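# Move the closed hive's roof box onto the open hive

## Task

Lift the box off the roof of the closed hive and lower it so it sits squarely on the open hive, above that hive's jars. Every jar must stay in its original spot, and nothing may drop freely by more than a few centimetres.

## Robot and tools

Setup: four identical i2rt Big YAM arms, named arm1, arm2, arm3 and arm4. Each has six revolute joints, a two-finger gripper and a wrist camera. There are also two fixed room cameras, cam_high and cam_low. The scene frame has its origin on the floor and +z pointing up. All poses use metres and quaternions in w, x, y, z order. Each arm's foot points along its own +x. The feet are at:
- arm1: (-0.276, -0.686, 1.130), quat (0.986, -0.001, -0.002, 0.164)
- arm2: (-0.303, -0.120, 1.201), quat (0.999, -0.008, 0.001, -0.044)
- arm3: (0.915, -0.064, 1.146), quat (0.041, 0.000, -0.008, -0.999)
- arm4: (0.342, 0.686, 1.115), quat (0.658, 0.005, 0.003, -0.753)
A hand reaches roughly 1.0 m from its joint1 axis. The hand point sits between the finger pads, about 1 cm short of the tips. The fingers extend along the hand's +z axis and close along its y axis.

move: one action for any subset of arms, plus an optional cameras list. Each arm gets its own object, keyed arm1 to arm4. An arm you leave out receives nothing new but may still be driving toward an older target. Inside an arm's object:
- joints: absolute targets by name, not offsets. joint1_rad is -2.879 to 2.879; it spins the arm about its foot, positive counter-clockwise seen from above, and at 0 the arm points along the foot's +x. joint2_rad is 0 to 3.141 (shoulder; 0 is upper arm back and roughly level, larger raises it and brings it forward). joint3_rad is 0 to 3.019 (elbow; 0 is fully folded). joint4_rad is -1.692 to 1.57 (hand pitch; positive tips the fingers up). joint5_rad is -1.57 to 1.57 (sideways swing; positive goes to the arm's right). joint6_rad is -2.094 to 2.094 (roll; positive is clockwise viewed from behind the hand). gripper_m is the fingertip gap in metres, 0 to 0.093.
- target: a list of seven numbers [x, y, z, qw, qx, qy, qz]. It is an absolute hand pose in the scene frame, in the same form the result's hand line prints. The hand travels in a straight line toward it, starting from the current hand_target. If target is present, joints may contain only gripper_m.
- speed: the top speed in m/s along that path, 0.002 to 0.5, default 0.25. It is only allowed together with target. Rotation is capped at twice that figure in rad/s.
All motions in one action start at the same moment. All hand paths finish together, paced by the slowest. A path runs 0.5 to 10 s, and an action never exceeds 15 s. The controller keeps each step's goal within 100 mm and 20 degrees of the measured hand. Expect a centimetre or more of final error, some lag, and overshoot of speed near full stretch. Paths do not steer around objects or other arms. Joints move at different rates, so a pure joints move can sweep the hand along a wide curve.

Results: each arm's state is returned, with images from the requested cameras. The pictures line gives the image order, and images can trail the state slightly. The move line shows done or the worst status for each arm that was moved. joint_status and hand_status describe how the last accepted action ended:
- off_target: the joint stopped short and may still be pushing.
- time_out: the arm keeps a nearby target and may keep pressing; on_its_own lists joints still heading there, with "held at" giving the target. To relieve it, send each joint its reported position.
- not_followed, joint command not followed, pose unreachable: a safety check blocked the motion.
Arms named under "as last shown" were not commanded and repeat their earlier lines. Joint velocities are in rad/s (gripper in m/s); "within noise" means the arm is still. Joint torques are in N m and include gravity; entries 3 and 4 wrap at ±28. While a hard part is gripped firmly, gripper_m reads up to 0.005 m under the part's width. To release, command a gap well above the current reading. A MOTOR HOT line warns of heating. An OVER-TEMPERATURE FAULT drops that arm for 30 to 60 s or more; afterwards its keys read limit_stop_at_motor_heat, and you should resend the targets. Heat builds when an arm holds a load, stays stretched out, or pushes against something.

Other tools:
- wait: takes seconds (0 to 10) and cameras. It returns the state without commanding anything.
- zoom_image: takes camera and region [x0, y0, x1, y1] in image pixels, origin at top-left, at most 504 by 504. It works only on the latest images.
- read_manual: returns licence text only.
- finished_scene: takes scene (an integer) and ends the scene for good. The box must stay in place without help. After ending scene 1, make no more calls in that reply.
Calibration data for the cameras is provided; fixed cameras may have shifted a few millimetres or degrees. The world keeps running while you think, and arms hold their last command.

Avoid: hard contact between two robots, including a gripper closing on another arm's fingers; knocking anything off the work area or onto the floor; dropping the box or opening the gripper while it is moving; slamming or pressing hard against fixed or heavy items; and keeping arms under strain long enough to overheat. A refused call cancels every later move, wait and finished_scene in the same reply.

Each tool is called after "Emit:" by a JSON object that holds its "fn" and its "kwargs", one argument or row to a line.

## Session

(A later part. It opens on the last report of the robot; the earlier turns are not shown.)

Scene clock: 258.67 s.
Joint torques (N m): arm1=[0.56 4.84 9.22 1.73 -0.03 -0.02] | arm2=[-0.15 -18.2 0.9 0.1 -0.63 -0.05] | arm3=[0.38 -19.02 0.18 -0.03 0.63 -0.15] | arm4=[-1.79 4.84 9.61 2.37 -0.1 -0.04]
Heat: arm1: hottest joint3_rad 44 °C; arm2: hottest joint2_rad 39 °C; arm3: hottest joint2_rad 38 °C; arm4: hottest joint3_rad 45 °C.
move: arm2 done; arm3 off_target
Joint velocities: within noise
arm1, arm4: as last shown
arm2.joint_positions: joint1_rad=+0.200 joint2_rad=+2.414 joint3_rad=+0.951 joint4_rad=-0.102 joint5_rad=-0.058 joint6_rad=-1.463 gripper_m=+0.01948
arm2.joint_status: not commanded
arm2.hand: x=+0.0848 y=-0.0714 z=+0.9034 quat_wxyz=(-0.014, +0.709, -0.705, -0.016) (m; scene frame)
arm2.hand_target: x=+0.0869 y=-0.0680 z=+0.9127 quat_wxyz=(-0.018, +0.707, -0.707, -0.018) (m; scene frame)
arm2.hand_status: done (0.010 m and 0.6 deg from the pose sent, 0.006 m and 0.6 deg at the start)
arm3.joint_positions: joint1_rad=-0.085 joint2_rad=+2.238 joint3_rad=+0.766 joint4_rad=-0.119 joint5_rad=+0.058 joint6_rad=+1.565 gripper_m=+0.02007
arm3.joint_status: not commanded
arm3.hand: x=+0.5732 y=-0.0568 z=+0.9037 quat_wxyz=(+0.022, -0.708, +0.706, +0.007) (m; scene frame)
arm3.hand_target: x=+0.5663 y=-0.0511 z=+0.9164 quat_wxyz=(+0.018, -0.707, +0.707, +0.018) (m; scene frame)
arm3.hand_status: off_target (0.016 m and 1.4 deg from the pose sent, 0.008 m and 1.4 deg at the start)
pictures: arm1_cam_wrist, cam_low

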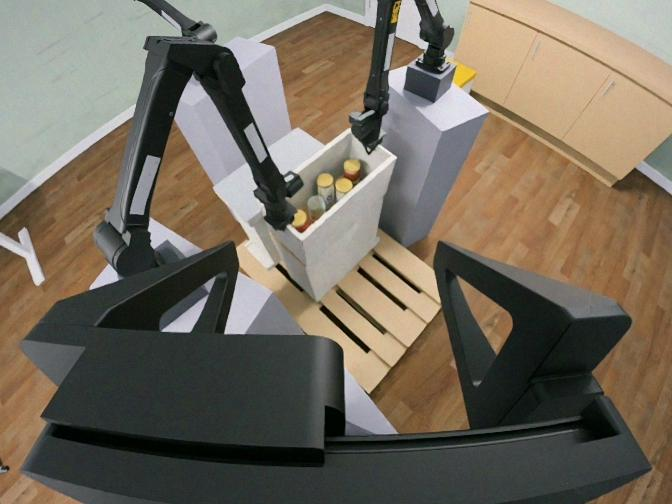

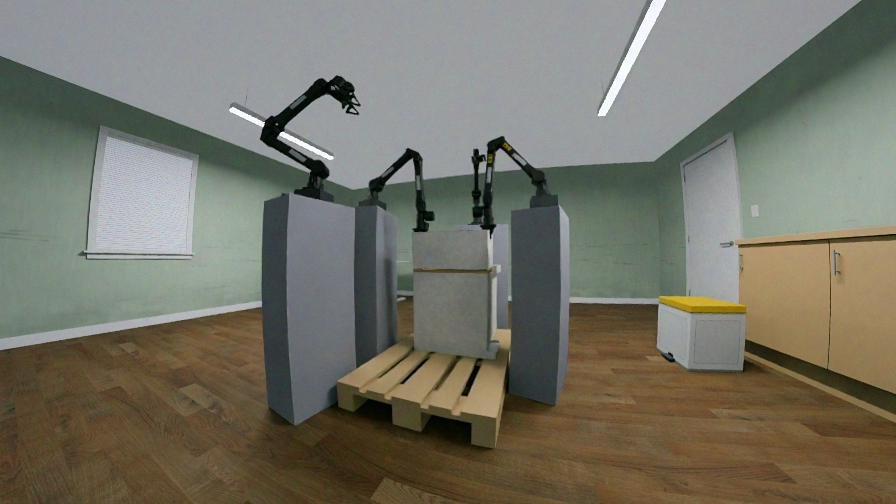

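Emit:
{"fn": "move", "kwargs": {
  "arm2": {"target":[0.087,-0.066,0.903,-0.018,0.707,-0.707,-0.018],"speed":0.03},
  "arm3": {"target":[0.566,-0.047,0.908,-0.018,0.707,-0.707,-0.018],"speed":0.03},
  "cameras": ["arm1_cam_wrist","cam_low"]
}}

Emit:
{"fn": "zoom_image", "kwargs": {
  "camera": "arm1_cam_wrist",
  "region": [290, 220, 340, 280]
}}

Emit:
{"fn": "zoom_image", "kwargs": {
  "camera": "arm1_cam_wrist",
  "region": [355, 150, 405, 210]
}}

Emit:
{"fn": "zoom_image", "kwargs": {
  "camera": "cam_low",
  "region": [405, 250, 455, 290]
}}

Emit:
{"fn": "zoom_image", "kwargs": {
  "camera": "cam_low",
  "region": [460, 250, 510, 290]
}}

Scene clock: 263.83 s.
Joint torques (N m): arm1=[0.5 4.78 9.2 1.76 -0.03 -0.02] | arm2=[0.26 -17.44 1.18 0.32 -0.63 0.02] | arm3=[0.09 -18.26 0.39 0.25 0.67 -0.18] | arm4=[-1.38 4.89 9.58 2.5 -0.08 -0.05]
Heat: arm1: hottest joint3_rad 44 °C; arm2: hottest joint2_rad 39 °C; arm3: hottest joint2_rad 37 °C; arm4: hottest joint3_rad 45 °C.
move: arm2 done; arm3 off_target
Joint velocities: within noise
arm1, arm4: as last shown
arm2.joint_positions: joint1_rad=+0.201 joint2_rad=+2.436 joint3_rad=+0.961 joint4_rad=-0.089 joint5_rad=-0.058 joint6_rad=-1.463 gripper_m=+0.01948
arm2.joint_status: not commanded
arm2.hand: x=+0.0849 y=-0.0714 z=+0.8958 quat_wxyz=(-0.014, +0.709, -0.705, -0.016) (m; scene frame)
arm2.hand_target: x=+0.0870 y=-0.0661 z=+0.9028 quat_wxyz=(-0.018, +0.707, -0.707, -0.018) (m; scene frame)
arm2.hand_status: done (0.009 m and 0.6 deg from the pose sent, 0.006 m and 0.6 deg at the start)
arm3.joint_positions: joint1_rad=-0.093 joint2_rad=+2.256 joint3_rad=+0.772 joint4_rad=-0.105 joint5_rad=+0.057 joint6_rad=+1.555 gripper_m=+0.02006
arm3.joint_status: not commanded
arm3.hand: x=+0.5730 y=-0.0542 z=+0.8980 quat_wxyz=(+0.021, -0.709, +0.705, +0.007) (m; scene frame)
arm3.hand_target: x=+0.5660 y=-0.0470 z=+0.9077 quat_wxyz=(+0.018, -0.707, +0.707, +0.018) (m; scene frame)
arm3.hand_status: off_target (0.014 m and 1.3 deg from the pose sent, 0.013 m and 1.4 deg at the start)
pictures: arm1_cam_wrist, cam_low

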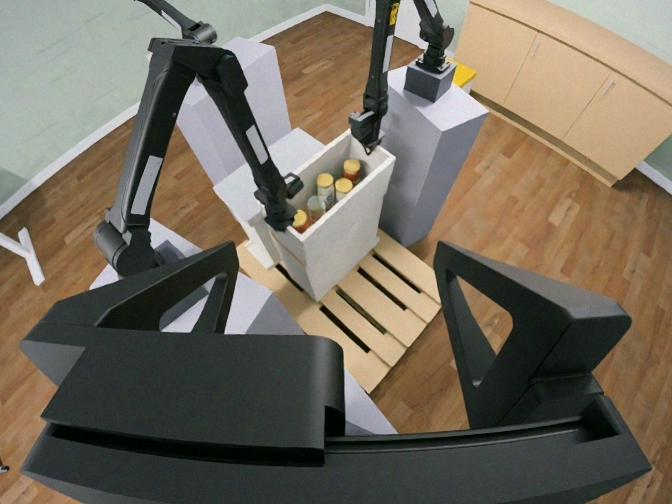

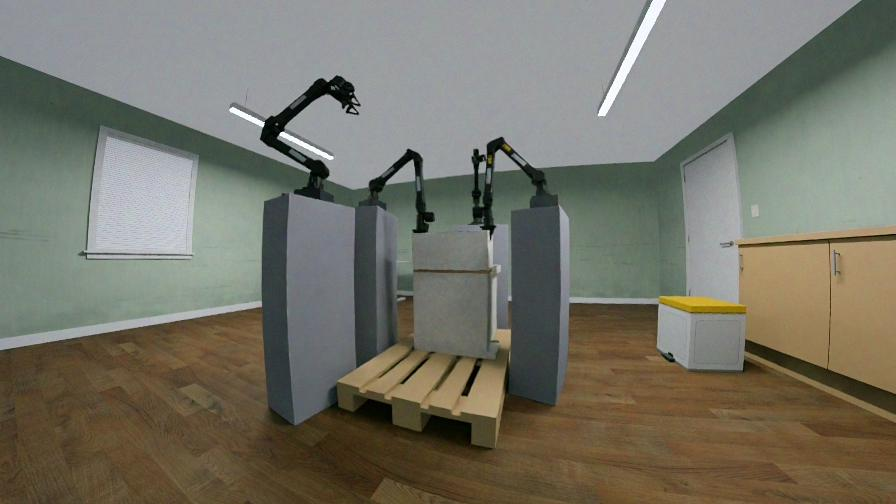

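Scaled by 8.400 from the camera's 672x504 image, which has a finer 960x720 frame.

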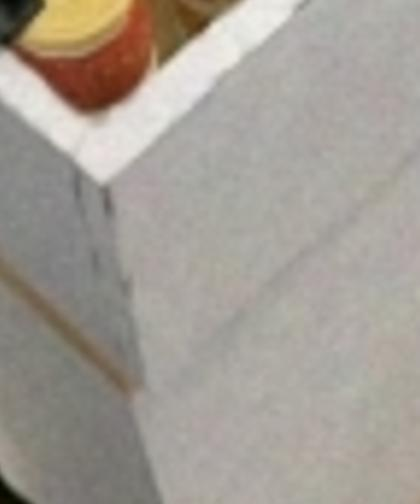

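Scaled by 8.400 from the camera's 672x504 image, which has a finer 960x720 frame.

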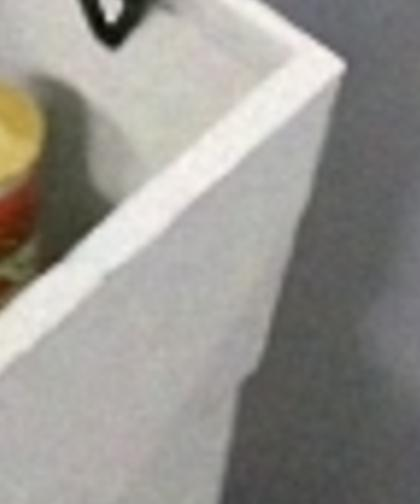

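Scaled by 10.080.

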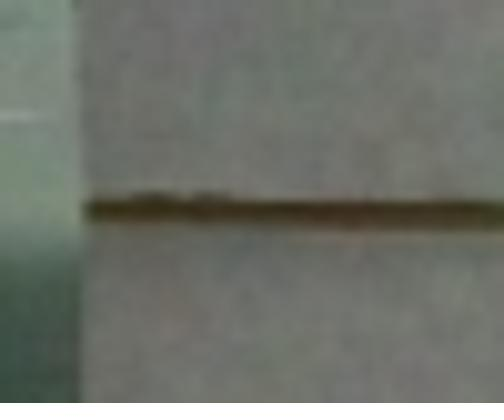

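Scaled by 10.080.

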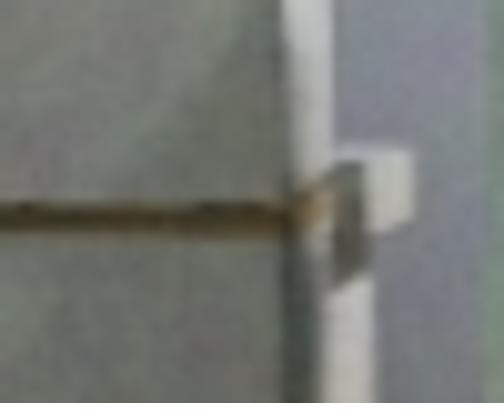

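Emit:
{"fn": "move", "kwargs": {
  "arm2": {"target":[0.086,-0.066,0.892,-0.018,0.707,-0.707,-0.018],"speed":0.03},
  "arm3": {"target":[0.565,-0.047,0.896,-0.018,0.707,-0.707,-0.018],"speed":0.03},
  "cameras": ["arm1_cam_wrist","cam_low"]
}}

Emit:
{"fn": "zoom_image", "kwargs": {
  "camera": "cam_low",
  "region": [405, 250, 455, 290]
}}

Emit:
{"fn": "zoom_image", "kwargs": {
  "camera": "cam_low",
  "region": [460, 250, 510, 290]
}}

Scene clock: 267.40 s.
Joint torques (N m): arm1=[0.5 4.72 9.2 1.74 -0.03 -0.02] | arm2=[-0.44 -16.21 1.35 0.54 -0.48 0.03] | arm3=[1.03 -16.5 1.21 0.4 0.41 -0.05] | arm4=[-1.32 5.01 9.46 2.39 -0.08 -0.04]
Heat: arm1: hottest joint3_rad 44 °C; arm2: hottest joint2_rad 39 °C; arm3: hottest joint2_rad 37 °C; arm4: hottest joint3_rad 45 °C.
move: arm2 done; arm3 done
Joint velocities: within noise
arm1, arm4: as last shown
arm2.joint_positions: joint1_rad=+0.208 joint2_rad=+2.449 joint3_rad=+0.971 joint4_rad=-0.077 joint5_rad=-0.061 joint6_rad=-1.462 gripper_m=+0.01948
arm2.joint_status: not commanded
arm2.hand: x=+0.0875 y=-0.0677 z=+0.8913 quat_wxyz=(-0.018, +0.711, -0.703, -0.014) (m; scene frame)
arm2.hand_target: x=+0.0859 y=-0.0660 z=+0.8919 quat_wxyz=(-0.018, +0.707, -0.707, -0.018) (m; scene frame)
arm2.hand_status: done (0.002 m and 0.8 deg from the pose sent, 0.007 m and 0.6 deg at the start)
arm3.joint_positions: joint1_rad=-0.105 joint2_rad=+2.273 joint3_rad=+0.777 joint4_rad=-0.087 joint5_rad=+0.063 joint6_rad=+1.542 gripper_m=+0.02005
arm3.joint_status: not commanded
arm3.hand: x=+0.5722 y=-0.0494 z=+0.8924 quat_wxyz=(+0.022, -0.709, +0.704, +0.011) (m; scene frame)
arm3.hand_target: x=+0.5649 y=-0.0471 z=+0.8960 quat_wxyz=(+0.018, -0.707, +0.707, +0.018) (m; scene frame)
arm3.hand_status: done (0.008 m and 1.0 deg from the pose sent, 0.011 m and 1.3 deg at the start)
pictures: arm1_cam_wrist, cam_low

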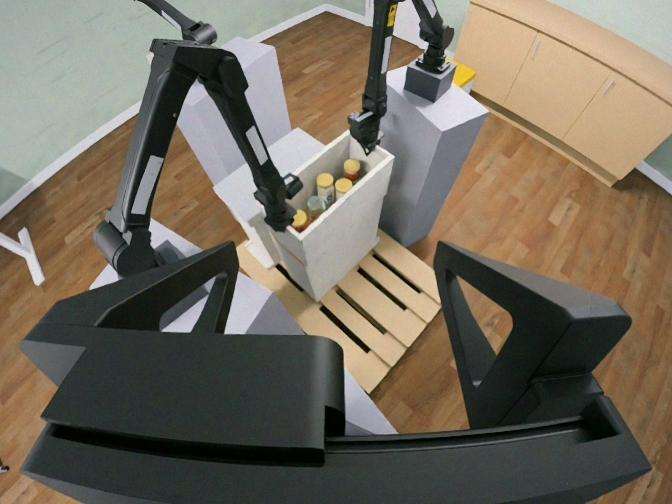

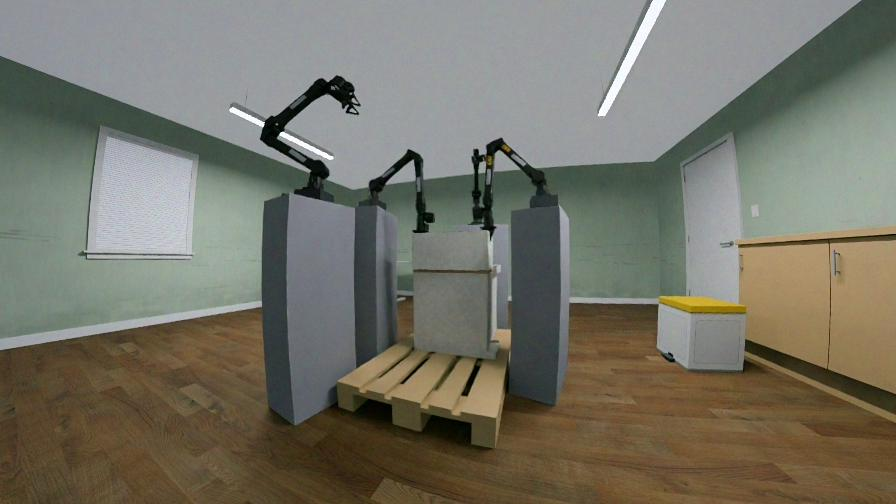

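Scaled by 10.080.

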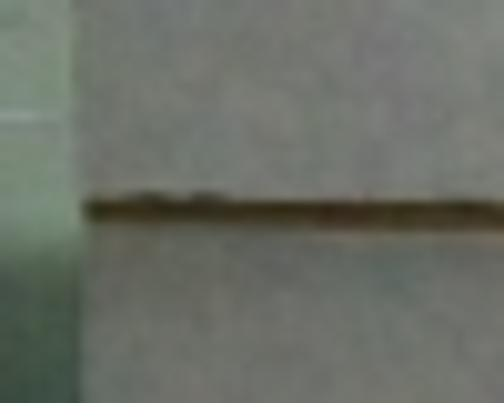

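Scaled by 10.080.

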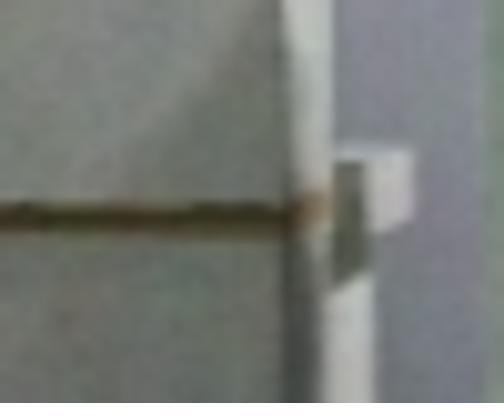

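Emit:
{"fn": "move", "kwargs": {
  "arm2": {"target":[0.086,-0.067,0.881,-0.018,0.707,-0.707,-0.018],"speed":0.03},
  "arm3": {"target":[0.566,-0.048,0.885,-0.018,0.707,-0.707,-0.018],"speed":0.03},
  "cameras": ["arm1_cam_wrist","arm2_cam_wrist","arm3_cam_wrist","cam_low"]
}}

Emit:
{"fn": "zoom_image", "kwargs": {
  "camera": "arm1_cam_wrist",
  "region": [290, 220, 340, 280]
}}

Emit:
{"fn": "zoom_image", "kwargs": {
  "camera": "arm1_cam_wrist",
  "region": [355, 150, 405, 210]
}}

Emit:
{"fn": "zoom_image", "kwargs": {
  "camera": "cam_low",
  "region": [460, 250, 510, 290]
}}

Scene clock: 270.73 s.
Joint torques (N m): arm1=[0.56 4.78 9.22 1.73 -0.03 -0.02] | arm2=[-0.56 -13.92 2.41 0.98 -0.18 0] | arm3=[1.44 -13.98 1.87 0.88 0.17 -0.01] | arm4=[-1.32 5.42 9.66 2.44 -0.06 -0.08]
Heat: arm1: hottest joint3_rad 44 °C; arm2: hottest joint2_rad 39 °C; arm3: hottest joint2_rad 37 °C; arm4: hottest joint3_rad 45 °C.
move: arm2 done; arm3 done
Joint velocities: within noise
arm1, arm4: as last shown
arm2.joint_positions: joint1_rad=+0.211 joint2_rad=+2.453 joint3_rad=+0.973 joint4_rad=-0.070 joint5_rad=-0.067 joint6_rad=-1.461 gripper_m=+0.01948
arm2.joint_status: not commanded
arm2.hand: x=+0.0887 y=-0.0653 z=+0.8898 quat_wxyz=(-0.022, +0.712, -0.702, -0.015) (m; scene frame)
arm2.hand_target: x=+0.0859 y=-0.0670 z=+0.8812 quat_wxyz=(-0.018, +0.707, -0.707, -0.018) (m; scene frame)
arm2.hand_status: done (0.009 m and 1.0 deg from the pose sent, 0.011 m and 0.8 deg at the start)
arm3.joint_positions: joint1_rad=-0.108 joint2_rad=+2.280 joint3_rad=+0.779 joint4_rad=-0.075 joint5_rad=+0.068 joint6_rad=+1.540 gripper_m=+0.02005
arm3.joint_status: not commanded
arm3.hand: x=+0.5706 y=-0.0473 z=+0.8903 quat_wxyz=(+0.021, -0.709, +0.705, +0.015) (m; scene frame)
arm3.hand_target: x=+0.5661 y=-0.0480 z=+0.8851 quat_wxyz=(+0.018, -0.707, +0.707, +0.018) (m; scene frame)
arm3.hand_status: done (0.007 m and 0.6 deg from the pose sent, 0.010 m and 1.0 deg at the start)
pictures: arm1_cam_wrist, arm2_cam_wrist, arm3_cam_wrist, cam_low
camera_calibration:
arm2_cam_wrist: T_world_to_cam=[[0.999785, -0.0172757, 0.0115038, -0.0979808], [-0.0207466, -0.815681, 0.578129, -0.566572], [-0.000604133, -0.578244, -0.815864, 0.816275], [0, 0, 0, 1]] pos_world=[0.0866984, 0.00817097, 0.994648]
arm3_cam_wrist: T_world_to_cam=[[0.99994, 0.0109833, 0.000239737, -0.569501], [0.00910199, -0.84049, 0.54175, -0.523878], [0.00615168, -0.541716, -0.840539, 0.845122], [0, 0, 0, 1]] pos_world=[0.569036, 0.0237568, 0.994306]

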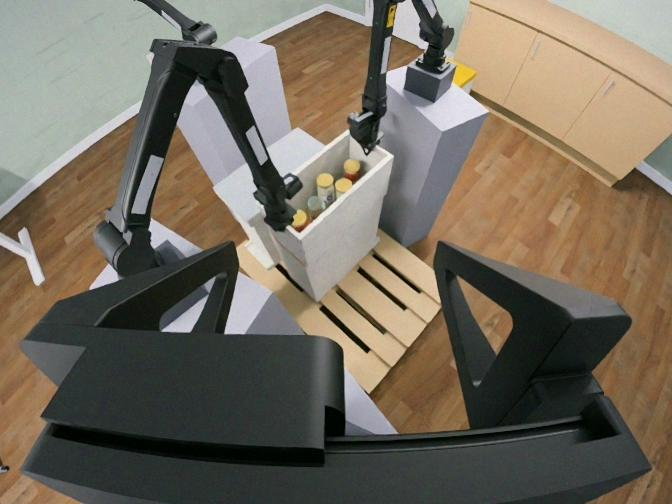

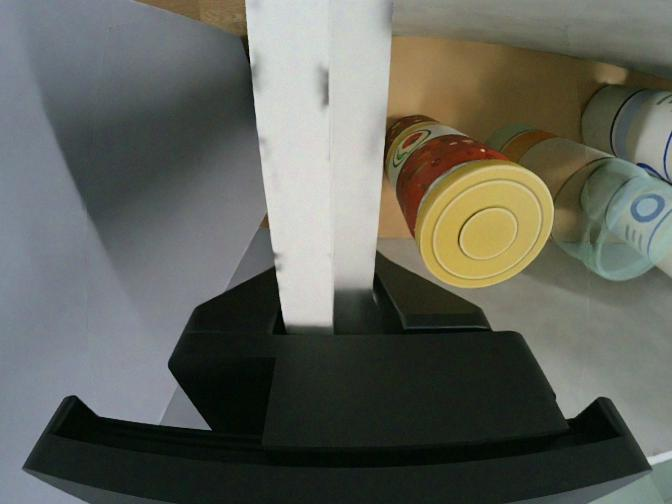

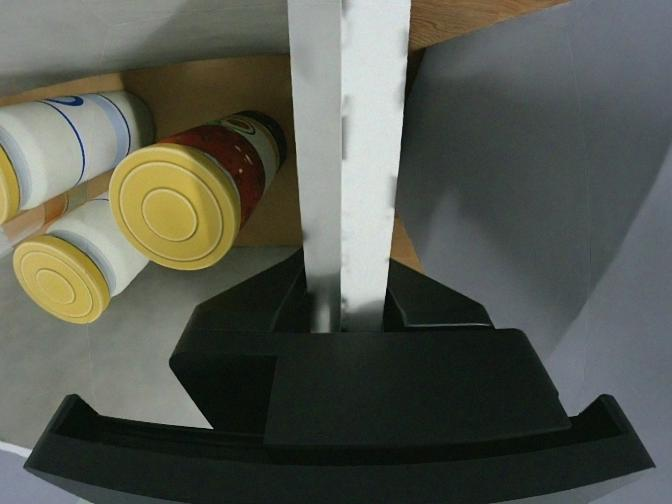

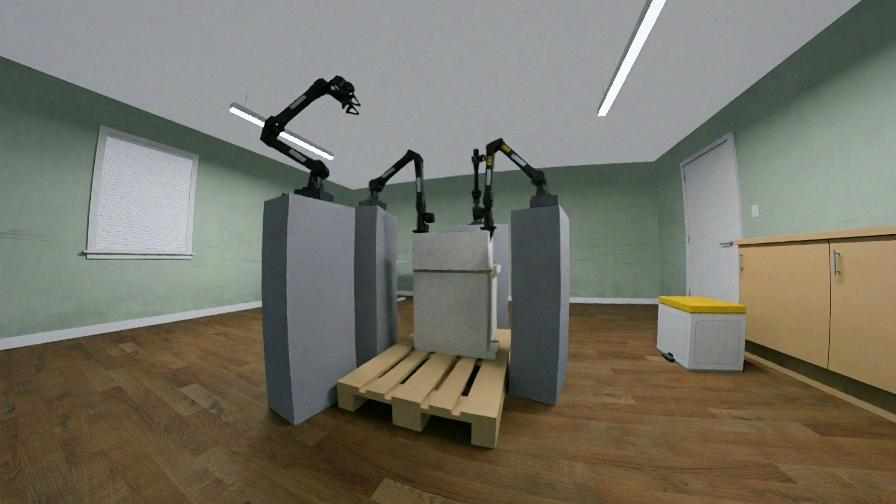

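Scaled by 8.400 from the camera's 672x504 image, which has a finer 960x720 frame.

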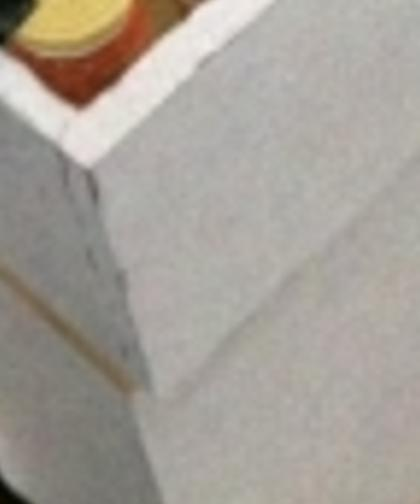

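Scaled by 8.400 from the camera's 672x504 image, which has a finer 960x720 frame.

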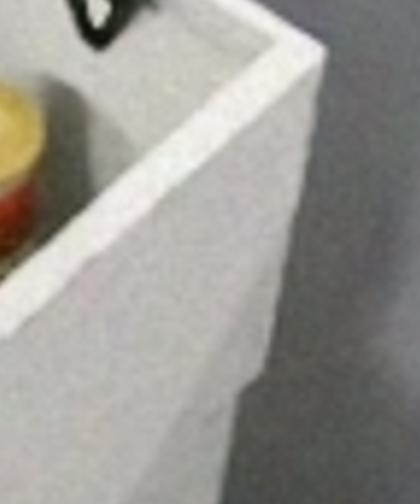

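Scaled by 10.080.

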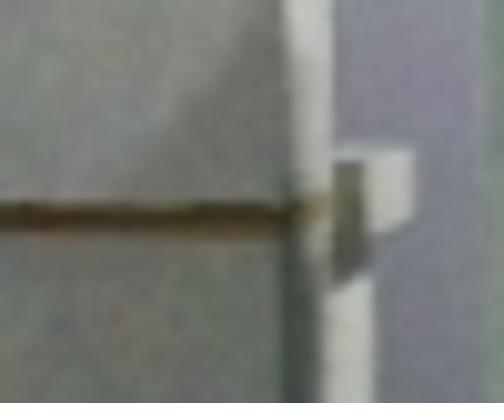

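Emit:
{"fn": "move", "kwargs": {
  "cameras": ["arm4_cam_wrist","cam_high"]
}}

Emit:
{"fn": "zoom_image", "kwargs": {
  "camera": "arm4_cam_wrist",
  "region": [250, 150, 450, 300]
}}

Emit:
{"fn": "zoom_image", "kwargs": {
  "camera": "cam_high",
  "region": [270, 200, 450, 330]
}}

Emit:
{"fn": "zoom_image", "kwargs": {
  "camera": "arm1_cam_wrist",
  "region": [220, 120, 420, 310]
}}

Scene clock: 276.87 s.
Joint torques (N m): arm1=[0.5 4.84 9.18 1.74 -0.03 -0.02] | arm2=[-0.5 -13.86 2.36 0.99 -0.22 -0.01] | arm3=[1.44 -13.98 1.88 0.87 0.17 -0.01] | arm4=[-0.5 5.07 9.8 2.44 -0.08 -0.05]
Heat: arm1: hottest joint3_rad 44 °C; arm2: hottest joint2_rad 39 °C; arm3: hottest joint2_rad 37 °C; arm4: hottest joint3_rad 45 °C.
Joint velocities: within noise
arm1.joint_positions: joint1_rad=+0.160 joint2_rad=+0.523 joint3_rad=+1.332 joint4_rad=-1.337 joint5_rad=-0.240 joint6_rad=-0.115 gripper_m=+0.09396
arm1.joint_status: not commanded
arm1.hand: x=-0.1193 y=-0.5546 z=+1.6626 quat_wxyz=(-0.468, +0.314, -0.803, -0.193) (m; scene frame)
arm1.hand_target: x=-0.1218 y=-0.5559 z=+1.6734 quat_wxyz=(-0.479, +0.313, -0.797, -0.194) (m; scene frame)
arm1.hand_status: not commanded
arm2.joint_positions: joint1_rad=+0.211 joint2_rad=+2.453 joint3_rad=+0.973 joint4_rad=-0.070 joint5_rad=-0.067 joint6_rad=-1.461 gripper_m=+0.01948
arm2.joint_status: not commanded
arm2.hand: x=+0.0887 y=-0.0653 z=+0.8898 quat_wxyz=(-0.022, +0.712, -0.702, -0.015) (m; scene frame)
arm2.hand_target: x=+0.0859 y=-0.0670 z=+0.8812 quat_wxyz=(-0.018, +0.707, -0.707, -0.018) (m; scene frame)
arm2.hand_status: done (0.009 m and 1.0 deg from the pose sent, 0.011 m and 0.8 deg at the start)
arm3.joint_positions: joint1_rad=-0.108 joint2_rad=+2.280 joint3_rad=+0.779 joint4_rad=-0.075 joint5_rad=+0.068 joint6_rad=+1.540 gripper_m=+0.02005
arm3.joint_status: not commanded
arm3.hand: x=+0.5706 y=-0.0473 z=+0.8903 quat_wxyz=(+0.021, -0.709, +0.705, +0.015) (m; scene frame)
arm3.hand_target: x=+0.5661 y=-0.0480 z=+0.8851 quat_wxyz=(+0.018, -0.707, +0.707, +0.018) (m; scene frame)
arm3.hand_status: done (0.007 m and 0.6 deg from the pose sent, 0.010 m and 1.0 deg at the start)
arm4.joint_positions: joint1_rad=+0.333 joint2_rad=+0.514 joint3_rad=+1.416 joint4_rad=-1.197 joint5_rad=-0.210 joint6_rad=+0.151 gripper_m=+0.09396
arm4.joint_status: not commanded
arm4.hand: x=+0.4139 y=+0.4949 z=+1.7178 quat_wxyz=(-0.532, -0.509, -0.622, +0.266) (m; scene frame)
arm4.hand_target: x=+0.4129 y=+0.4996 z=+1.7275 quat_wxyz=(-0.539, -0.504, -0.618, +0.272) (m; scene frame)
arm4.hand_status: not commanded
pictures: arm4_cam_wrist, cam_high

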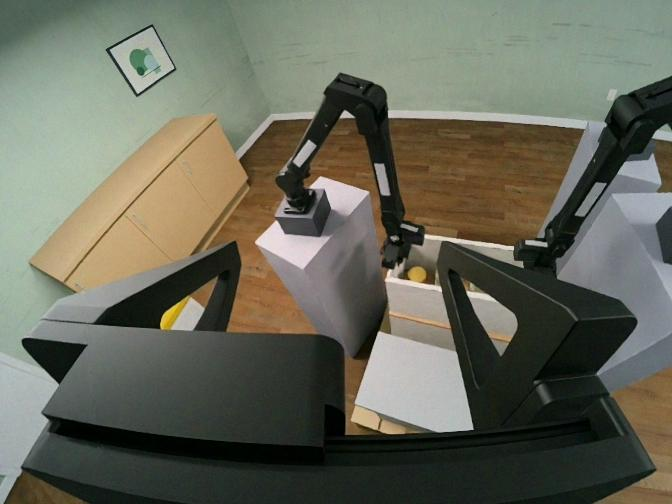

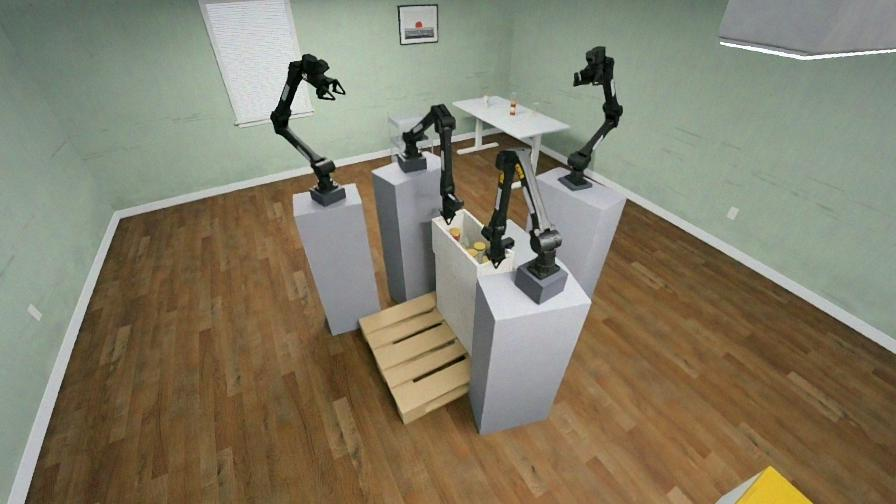

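Scaled by 2.520 from the camera's 672x504 image, which has a finer 960x720 frame.

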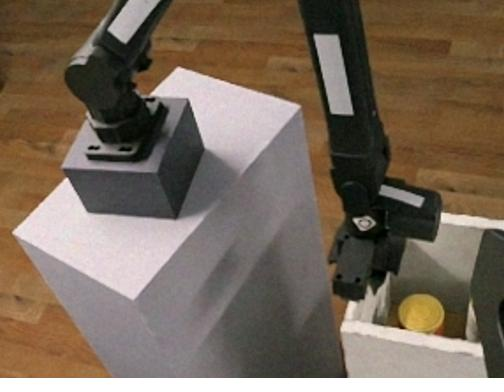

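Scaled by 2.800.

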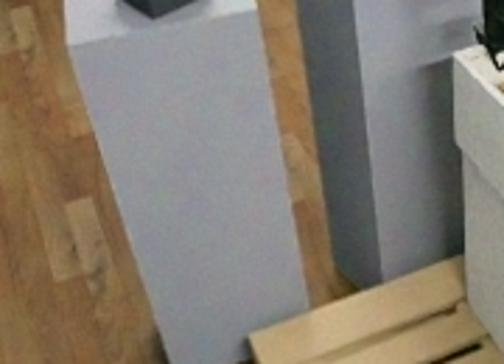

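This scene's latest camera images include none from arm1_cam_wrist. They are from: arm4_cam_wrist, cam_high. arm1_cam_wrist's image comes with the result of a call that names it in "cameras".

Emit:
{"fn": "zoom_image", "kwargs": {
  "camera": "arm4_cam_wrist",
  "region": [360, 230, 530, 360]
}}

Emit:
{"fn": "zoom_image", "kwargs": {
  "camera": "cam_high",
  "region": [420, 200, 520, 290]
}}

Emit:
{"fn": "zoom_image", "kwargs": {
  "camera": "cam_high",
  "region": [425, 225, 465, 260]
}}

Scaled by 2.965 from the camera's 672x504 image, which has a finer 960x720 frame.

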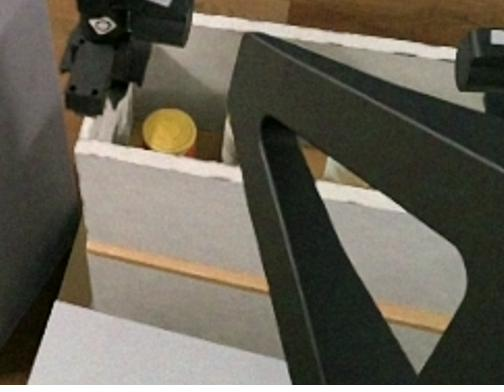

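Scaled by 5.040.

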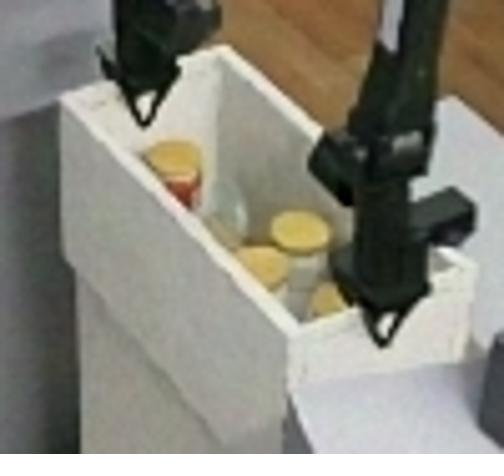

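Scaled by 12.600.

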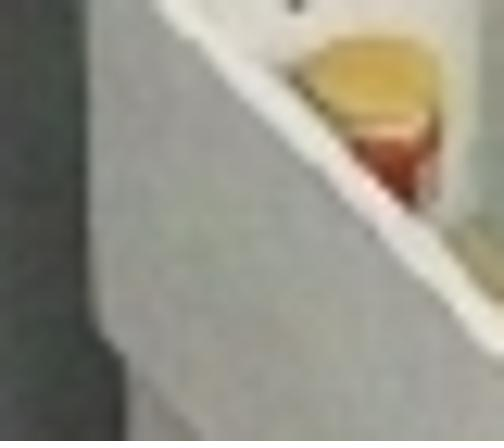

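Emit:
{"fn": "move", "kwargs": {
  "arm2": {"target":[0.086,-0.05,0.922,-0.0305,0.7065,-0.7065,-0.0305],"speed":0.04},
  "arm3": {"target":[0.563,-0.026,0.926,-0.0305,0.7065,-0.7065,-0.0305],"speed":0.04},
  "cameras": ["arm1_cam_wrist","cam_high"]
}}

Emit:
{"fn": "zoom_image", "kwargs": {
  "camera": "arm1_cam_wrist",
  "region": [290, 220, 340, 280]
}}

Emit:
{"fn": "zoom_image", "kwargs": {
  "camera": "arm1_cam_wrist",
  "region": [355, 150, 405, 210]
}}

Emit:
{"fn": "zoom_image", "kwargs": {
  "camera": "cam_high",
  "region": [425, 225, 465, 260]
}}

Scene clock: 283.60 s.
Joint torques (N m): arm1=[0.5 4.78 9.21 1.74 -0.03 -0.02] | arm2=[0.21 -22.48 -0.75 -1.25 -0.66 0.12] | arm3=[0.09 -23.82 -0.81 -1.29 0.72 -0.15] | arm4=[-1.03 4.89 9.52 2.52 -0.11 -0.02]
Heat: arm1: hottest joint3_rad 44 °C; arm2: hottest joint2_rad 39 °C; arm3: hottest joint2_rad 37 °C; arm4: hottest joint3_rad 45 °C.
move: arm2 off_target; arm3 off_target
Joint velocities: within noise
arm1, arm4: as last shown
arm2.joint_positions: joint1_rad=+0.224 joint2_rad=+2.443 joint3_rad=+0.959 joint4_rad=-0.070 joint5_rad=-0.092 joint6_rad=-1.449 gripper_m=+0.01948
arm2.joint_status: not commanded
arm2.hand: x=+0.0824 y=-0.0564 z=+0.8931 quat_wxyz=(-0.027, +0.712, -0.701, -0.027) (m; scene frame)
arm2.hand_target: x=+0.0855 y=-0.0502 z=+0.9195 quat_wxyz=(-0.031, +0.707, -0.706, -0.030) (m; scene frame)
arm2.hand_status: off_target (0.030 m and 1.1 deg from the pose sent, 0.036 m and 2.2 deg at the start)
arm3.joint_positions: joint1_rad=-0.134 joint2_rad=+2.268 joint3_rad=+0.778 joint4_rad=-0.101 joint5_rad=+0.092 joint6_rad=+1.511 gripper_m=+0.02005
arm3.joint_status: not commanded
arm3.hand: x=+0.5742 y=-0.0343 z=+0.8945 quat_wxyz=(+0.036, -0.710, +0.703, +0.016) (m; scene frame)
arm3.hand_target: x=+0.5638 y=-0.0262 z=+0.9228 quat_wxyz=(+0.031, -0.706, +0.707, +0.031) (m; scene frame)
arm3.hand_status: off_target (0.034 m and 1.8 deg from the pose sent, 0.042 m and 2.1 deg at the start)
pictures: arm1_cam_wrist, cam_high

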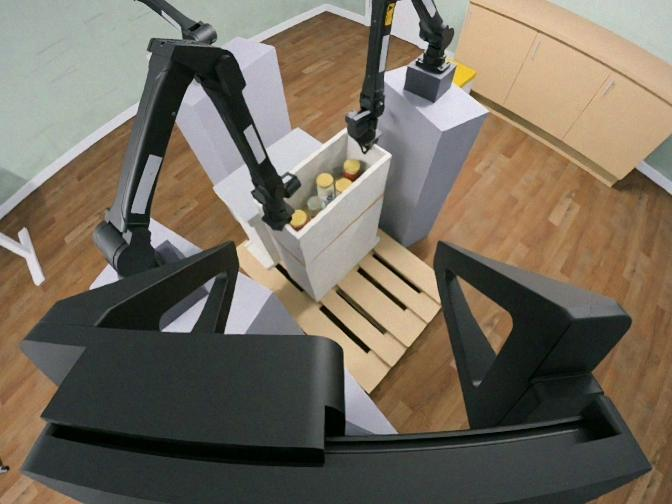

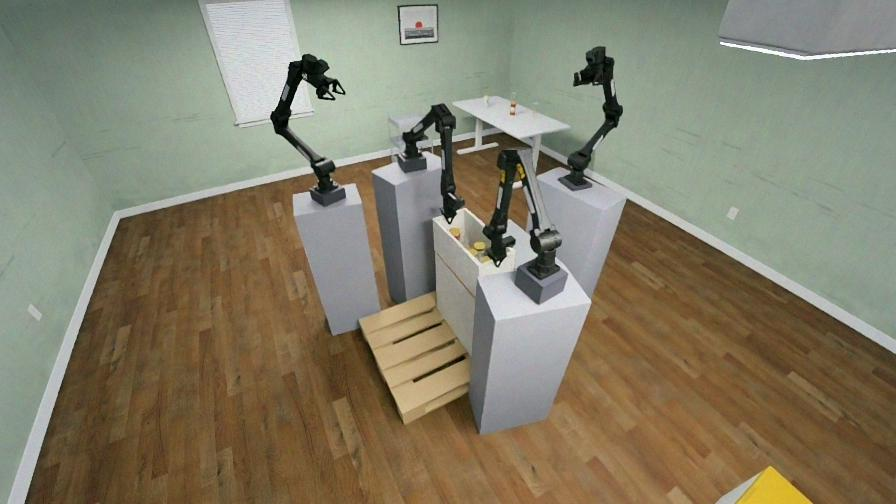

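Scaled by 8.400 from the camera's 672x504 image, which has a finer 960x720 frame.

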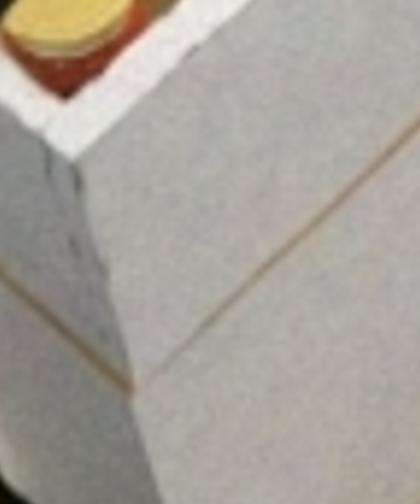

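Scaled by 8.400 from the camera's 672x504 image, which has a finer 960x720 frame.

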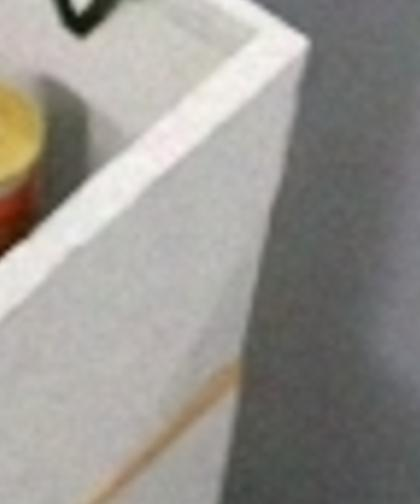

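Scaled by 12.600.

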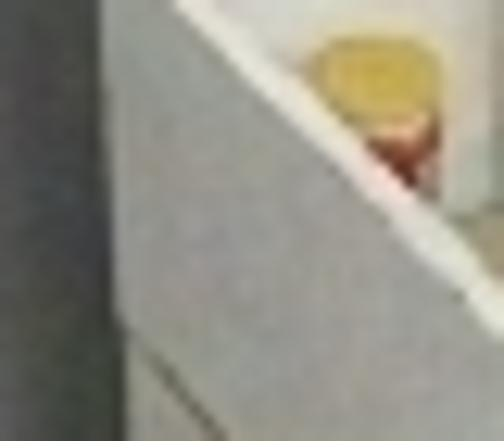

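Emit:
{"fn": "move", "kwargs": {
  "arm2": {"target":[0.084,-0.056,0.892,-0.0305,0.7065,-0.7065,-0.0305],"speed":0.03},
  "arm3": {"target":[0.567,-0.036,0.895,-0.0305,0.7065,-0.7065,-0.0305],"speed":0.03},
  "cameras": ["arm1_cam_wrist","cam_high"]
}}

Emit:
{"fn": "zoom_image", "kwargs": {
  "camera": "arm1_cam_wrist",
  "region": [290, 220, 340, 280]
}}

Emit:
{"fn": "zoom_image", "kwargs": {
  "camera": "arm1_cam_wrist",
  "region": [355, 150, 405, 210]
}}

Emit:
{"fn": "zoom_image", "kwargs": {
  "camera": "cam_high",
  "region": [425, 225, 465, 260]
}}

Scene clock: 287.23 s.
Joint torques (N m): arm1=[0.5 4.89 9.21 1.73 -0.03 -0.02] | arm2=[-0.67 -16.38 1.21 0.55 -0.59 0] | arm3=[2.26 -16.67 0.58 0.38 0.67 0.13] | arm4=[-1.14 5.71 9.76 2.59 -0.05 -0.02]
Heat: arm1: hottest joint3_rad 44 °C; arm2: hottest joint2_rad 39 °C; arm3: hottest joint2_rad 37 °C; arm4: hottest joint3_rad 45 °C.
move: arm2 done; arm3 done
Joint velocities: within noise
arm1, arm4: as last shown
arm2.joint_positions: joint1_rad=+0.224 joint2_rad=+2.452 joint3_rad=+0.967 joint4_rad=-0.066 joint5_rad=-0.094 joint6_rad=-1.449 gripper_m=+0.01948
arm2.joint_status: not commanded
arm2.hand: x=+0.0847 y=-0.0558 z=+0.8903 quat_wxyz=(-0.029, +0.712, -0.701, -0.027) (m; scene frame)
arm2.hand_target: x=+0.0840 y=-0.0560 z=+0.8920 quat_wxyz=(-0.030, +0.707, -0.706, -0.030) (m; scene frame)
arm2.hand_status: done (0.002 m and 1.0 deg from the pose sent, 0.002 m and 1.0 deg at the start)
arm3.joint_positions: joint1_rad=-0.134 joint2_rad=+2.279 joint3_rad=+0.780 joint4_rad=-0.075 joint5_rad=+0.092 joint6_rad=+1.510 gripper_m=+0.02004
arm3.joint_status: not commanded
arm3.hand: x=+0.5706 y=-0.0340 z=+0.8909 quat_wxyz=(+0.030, -0.710, +0.703, +0.023) (m; scene frame)
arm3.hand_target: x=+0.5671 y=-0.0359 z=+0.8949 quat_wxyz=(+0.030, -0.706, +0.706, +0.030) (m; scene frame)
arm3.hand_status: done (0.006 m and 1.0 deg from the pose sent, 0.007 m and 1.8 deg at the start)
pictures: arm1_cam_wrist, cam_high

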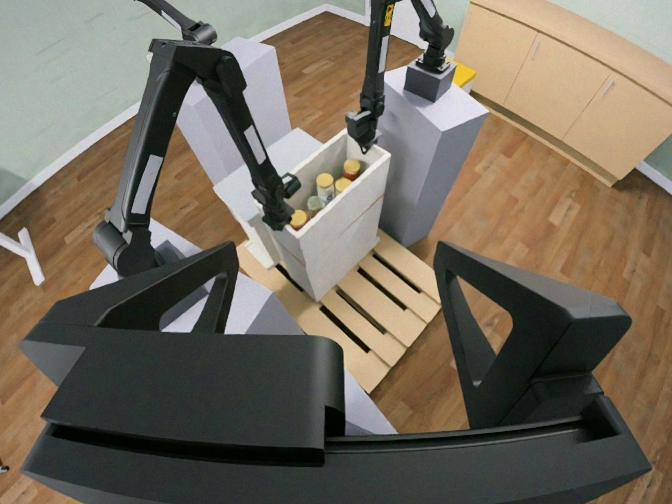

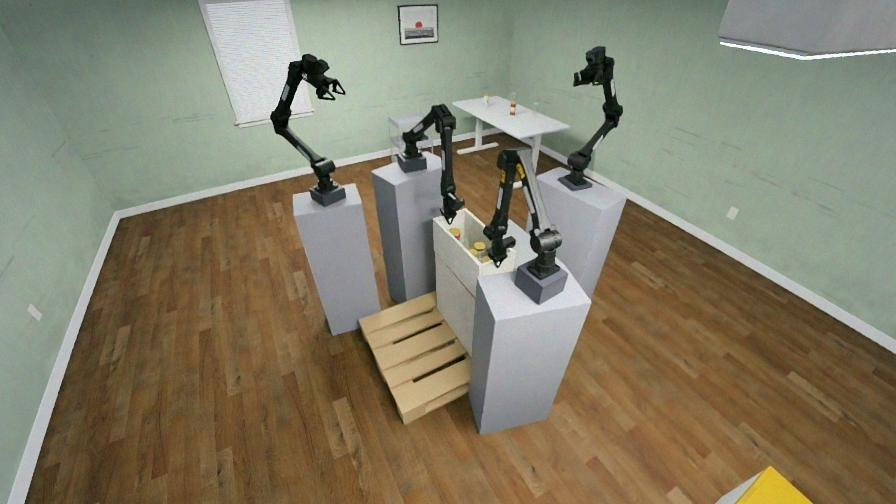

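Scaled by 8.400 from the camera's 672x504 image, which has a finer 960x720 frame.

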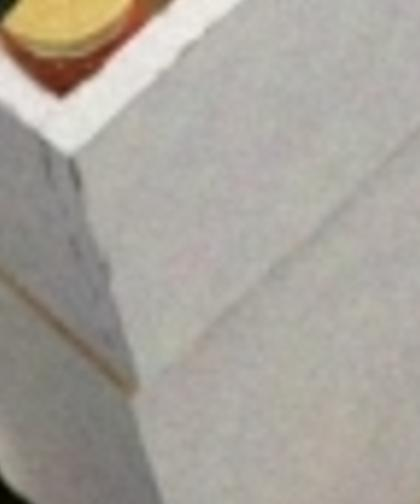

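Scaled by 8.400 from the camera's 672x504 image, which has a finer 960x720 frame.

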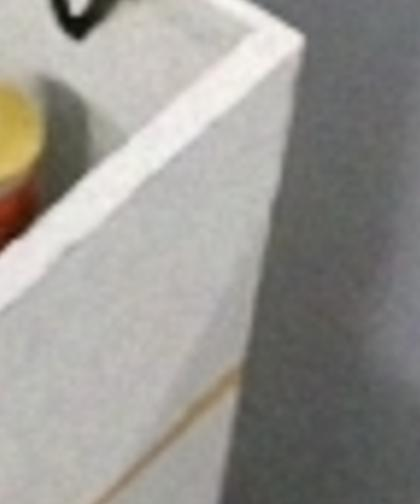

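Scaled by 12.600.

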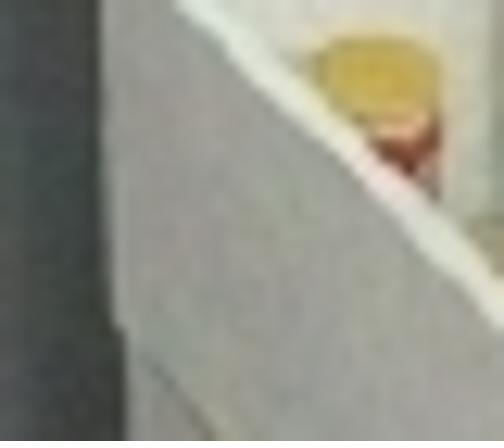

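Emit:
{"fn": "move", "kwargs": {
  "arm2": {"target":[0.085,-0.057,0.877,-0.0305,0.7065,-0.7065,-0.0305],"speed":0.03},
  "arm3": {"target":[0.569,-0.037,0.878,-0.0305,0.7065,-0.7065,-0.0305],"speed":0.03},
  "cameras": ["arm1_cam_wrist","cam_high"]
}}

Emit:
{"fn": "zoom_image", "kwargs": {
  "camera": "arm1_cam_wrist",
  "region": [290, 220, 340, 280]
}}

Emit:
{"fn": "zoom_image", "kwargs": {
  "camera": "arm1_cam_wrist",
  "region": [355, 150, 405, 210]
}}

Emit:
{"fn": "zoom_image", "kwargs": {
  "camera": "cam_high",
  "region": [425, 225, 465, 260]
}}

Scene clock: 290.53 s.
Joint torques (N m): arm1=[0.44 4.84 9.21 1.72 -0.03 -0.02] | arm2=[-0.67 -12.92 2.97 1.22 -0.58 -0.02] | arm3=[2.26 -12.16 1.8 1.33 0.59 0.14] | arm4=[-1.08 4.66 9.77 2.47 -0.1 -0.02]
Heat: arm1: hottest joint3_rad 44 °C; arm2: hottest joint2_rad 40 °C; arm3: hottest joint2_rad 37 °C; arm4: hottest joint3_rad 45 °C.
move: arm2 off_target; arm3 off_target
Joint velocities: within noise
arm1, arm4: as last shown
arm2.joint_positions: joint1_rad=+0.224 joint2_rad=+2.454 joint3_rad=+0.970 joint4_rad=-0.062 joint5_rad=-0.094 joint6_rad=-1.449 gripper_m=+0.01948
arm2.joint_status: not commanded
arm2.hand: x=+0.0868 y=-0.0555 z=+0.8898 quat_wxyz=(-0.032, +0.712, -0.701, -0.025) (m; scene frame)
arm2.hand_target: x=+0.0846 y=-0.0570 z=+0.8775 quat_wxyz=(-0.030, +0.707, -0.706, -0.030) (m; scene frame)
arm2.hand_status: off_target (0.013 m and 1.1 deg from the pose sent, 0.013 m and 1.0 deg at the start)
arm3.joint_positions: joint1_rad=-0.133 joint2_rad=+2.282 joint3_rad=+0.780 joint4_rad=-0.062 joint5_rad=+0.094 joint6_rad=+1.510 gripper_m=+0.02004
arm3.joint_status: not commanded
arm3.hand: x=+0.5686 y=-0.0340 z=+0.8898 quat_wxyz=(+0.028, -0.710, +0.703, +0.027) (m; scene frame)
arm3.hand_target: x=+0.5694 y=-0.0369 z=+0.8785 quat_wxyz=(+0.031, -0.707, +0.706, +0.030) (m; scene frame)
arm3.hand_status: off_target (0.012 m and 0.8 deg from the pose sent, 0.013 m and 1.0 deg at the start)
pictures: arm1_cam_wrist, cam_high

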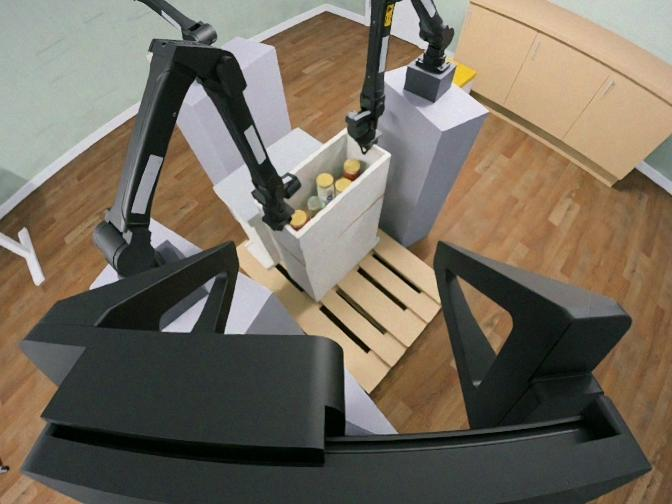

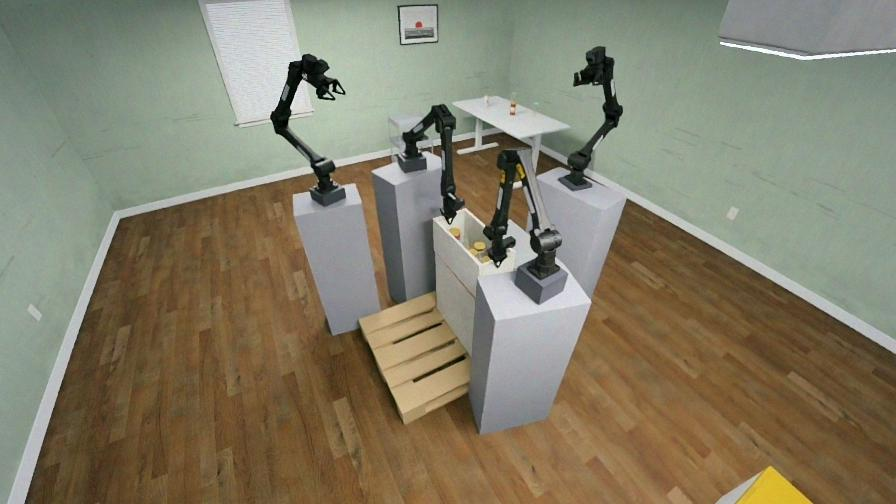

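Scaled by 8.400 from the camera's 672x504 image, which has a finer 960x720 frame.

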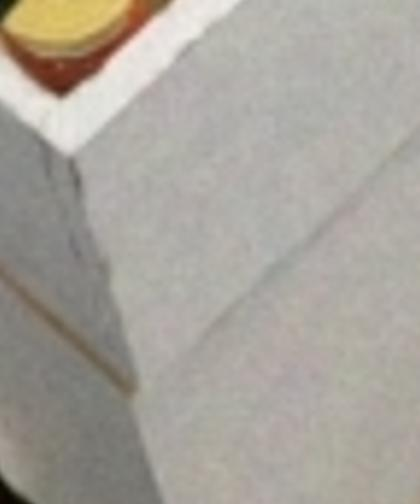

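Scaled by 8.400 from the camera's 672x504 image, which has a finer 960x720 frame.

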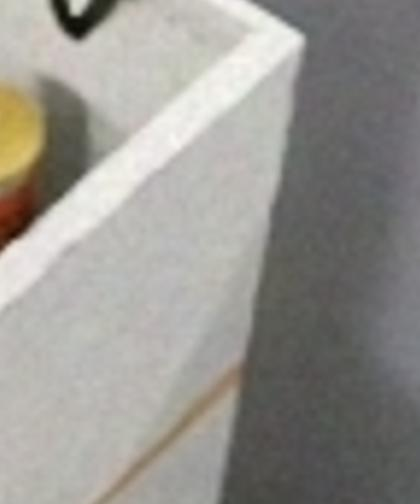

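Scaled by 12.600.

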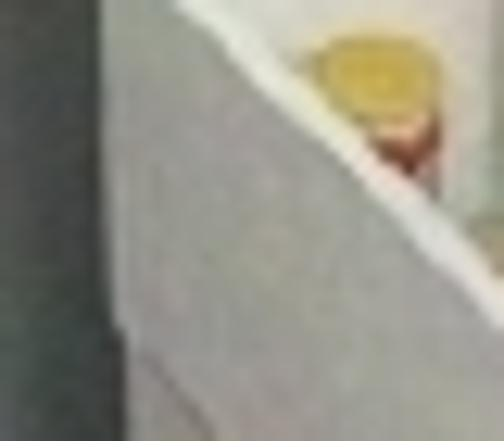

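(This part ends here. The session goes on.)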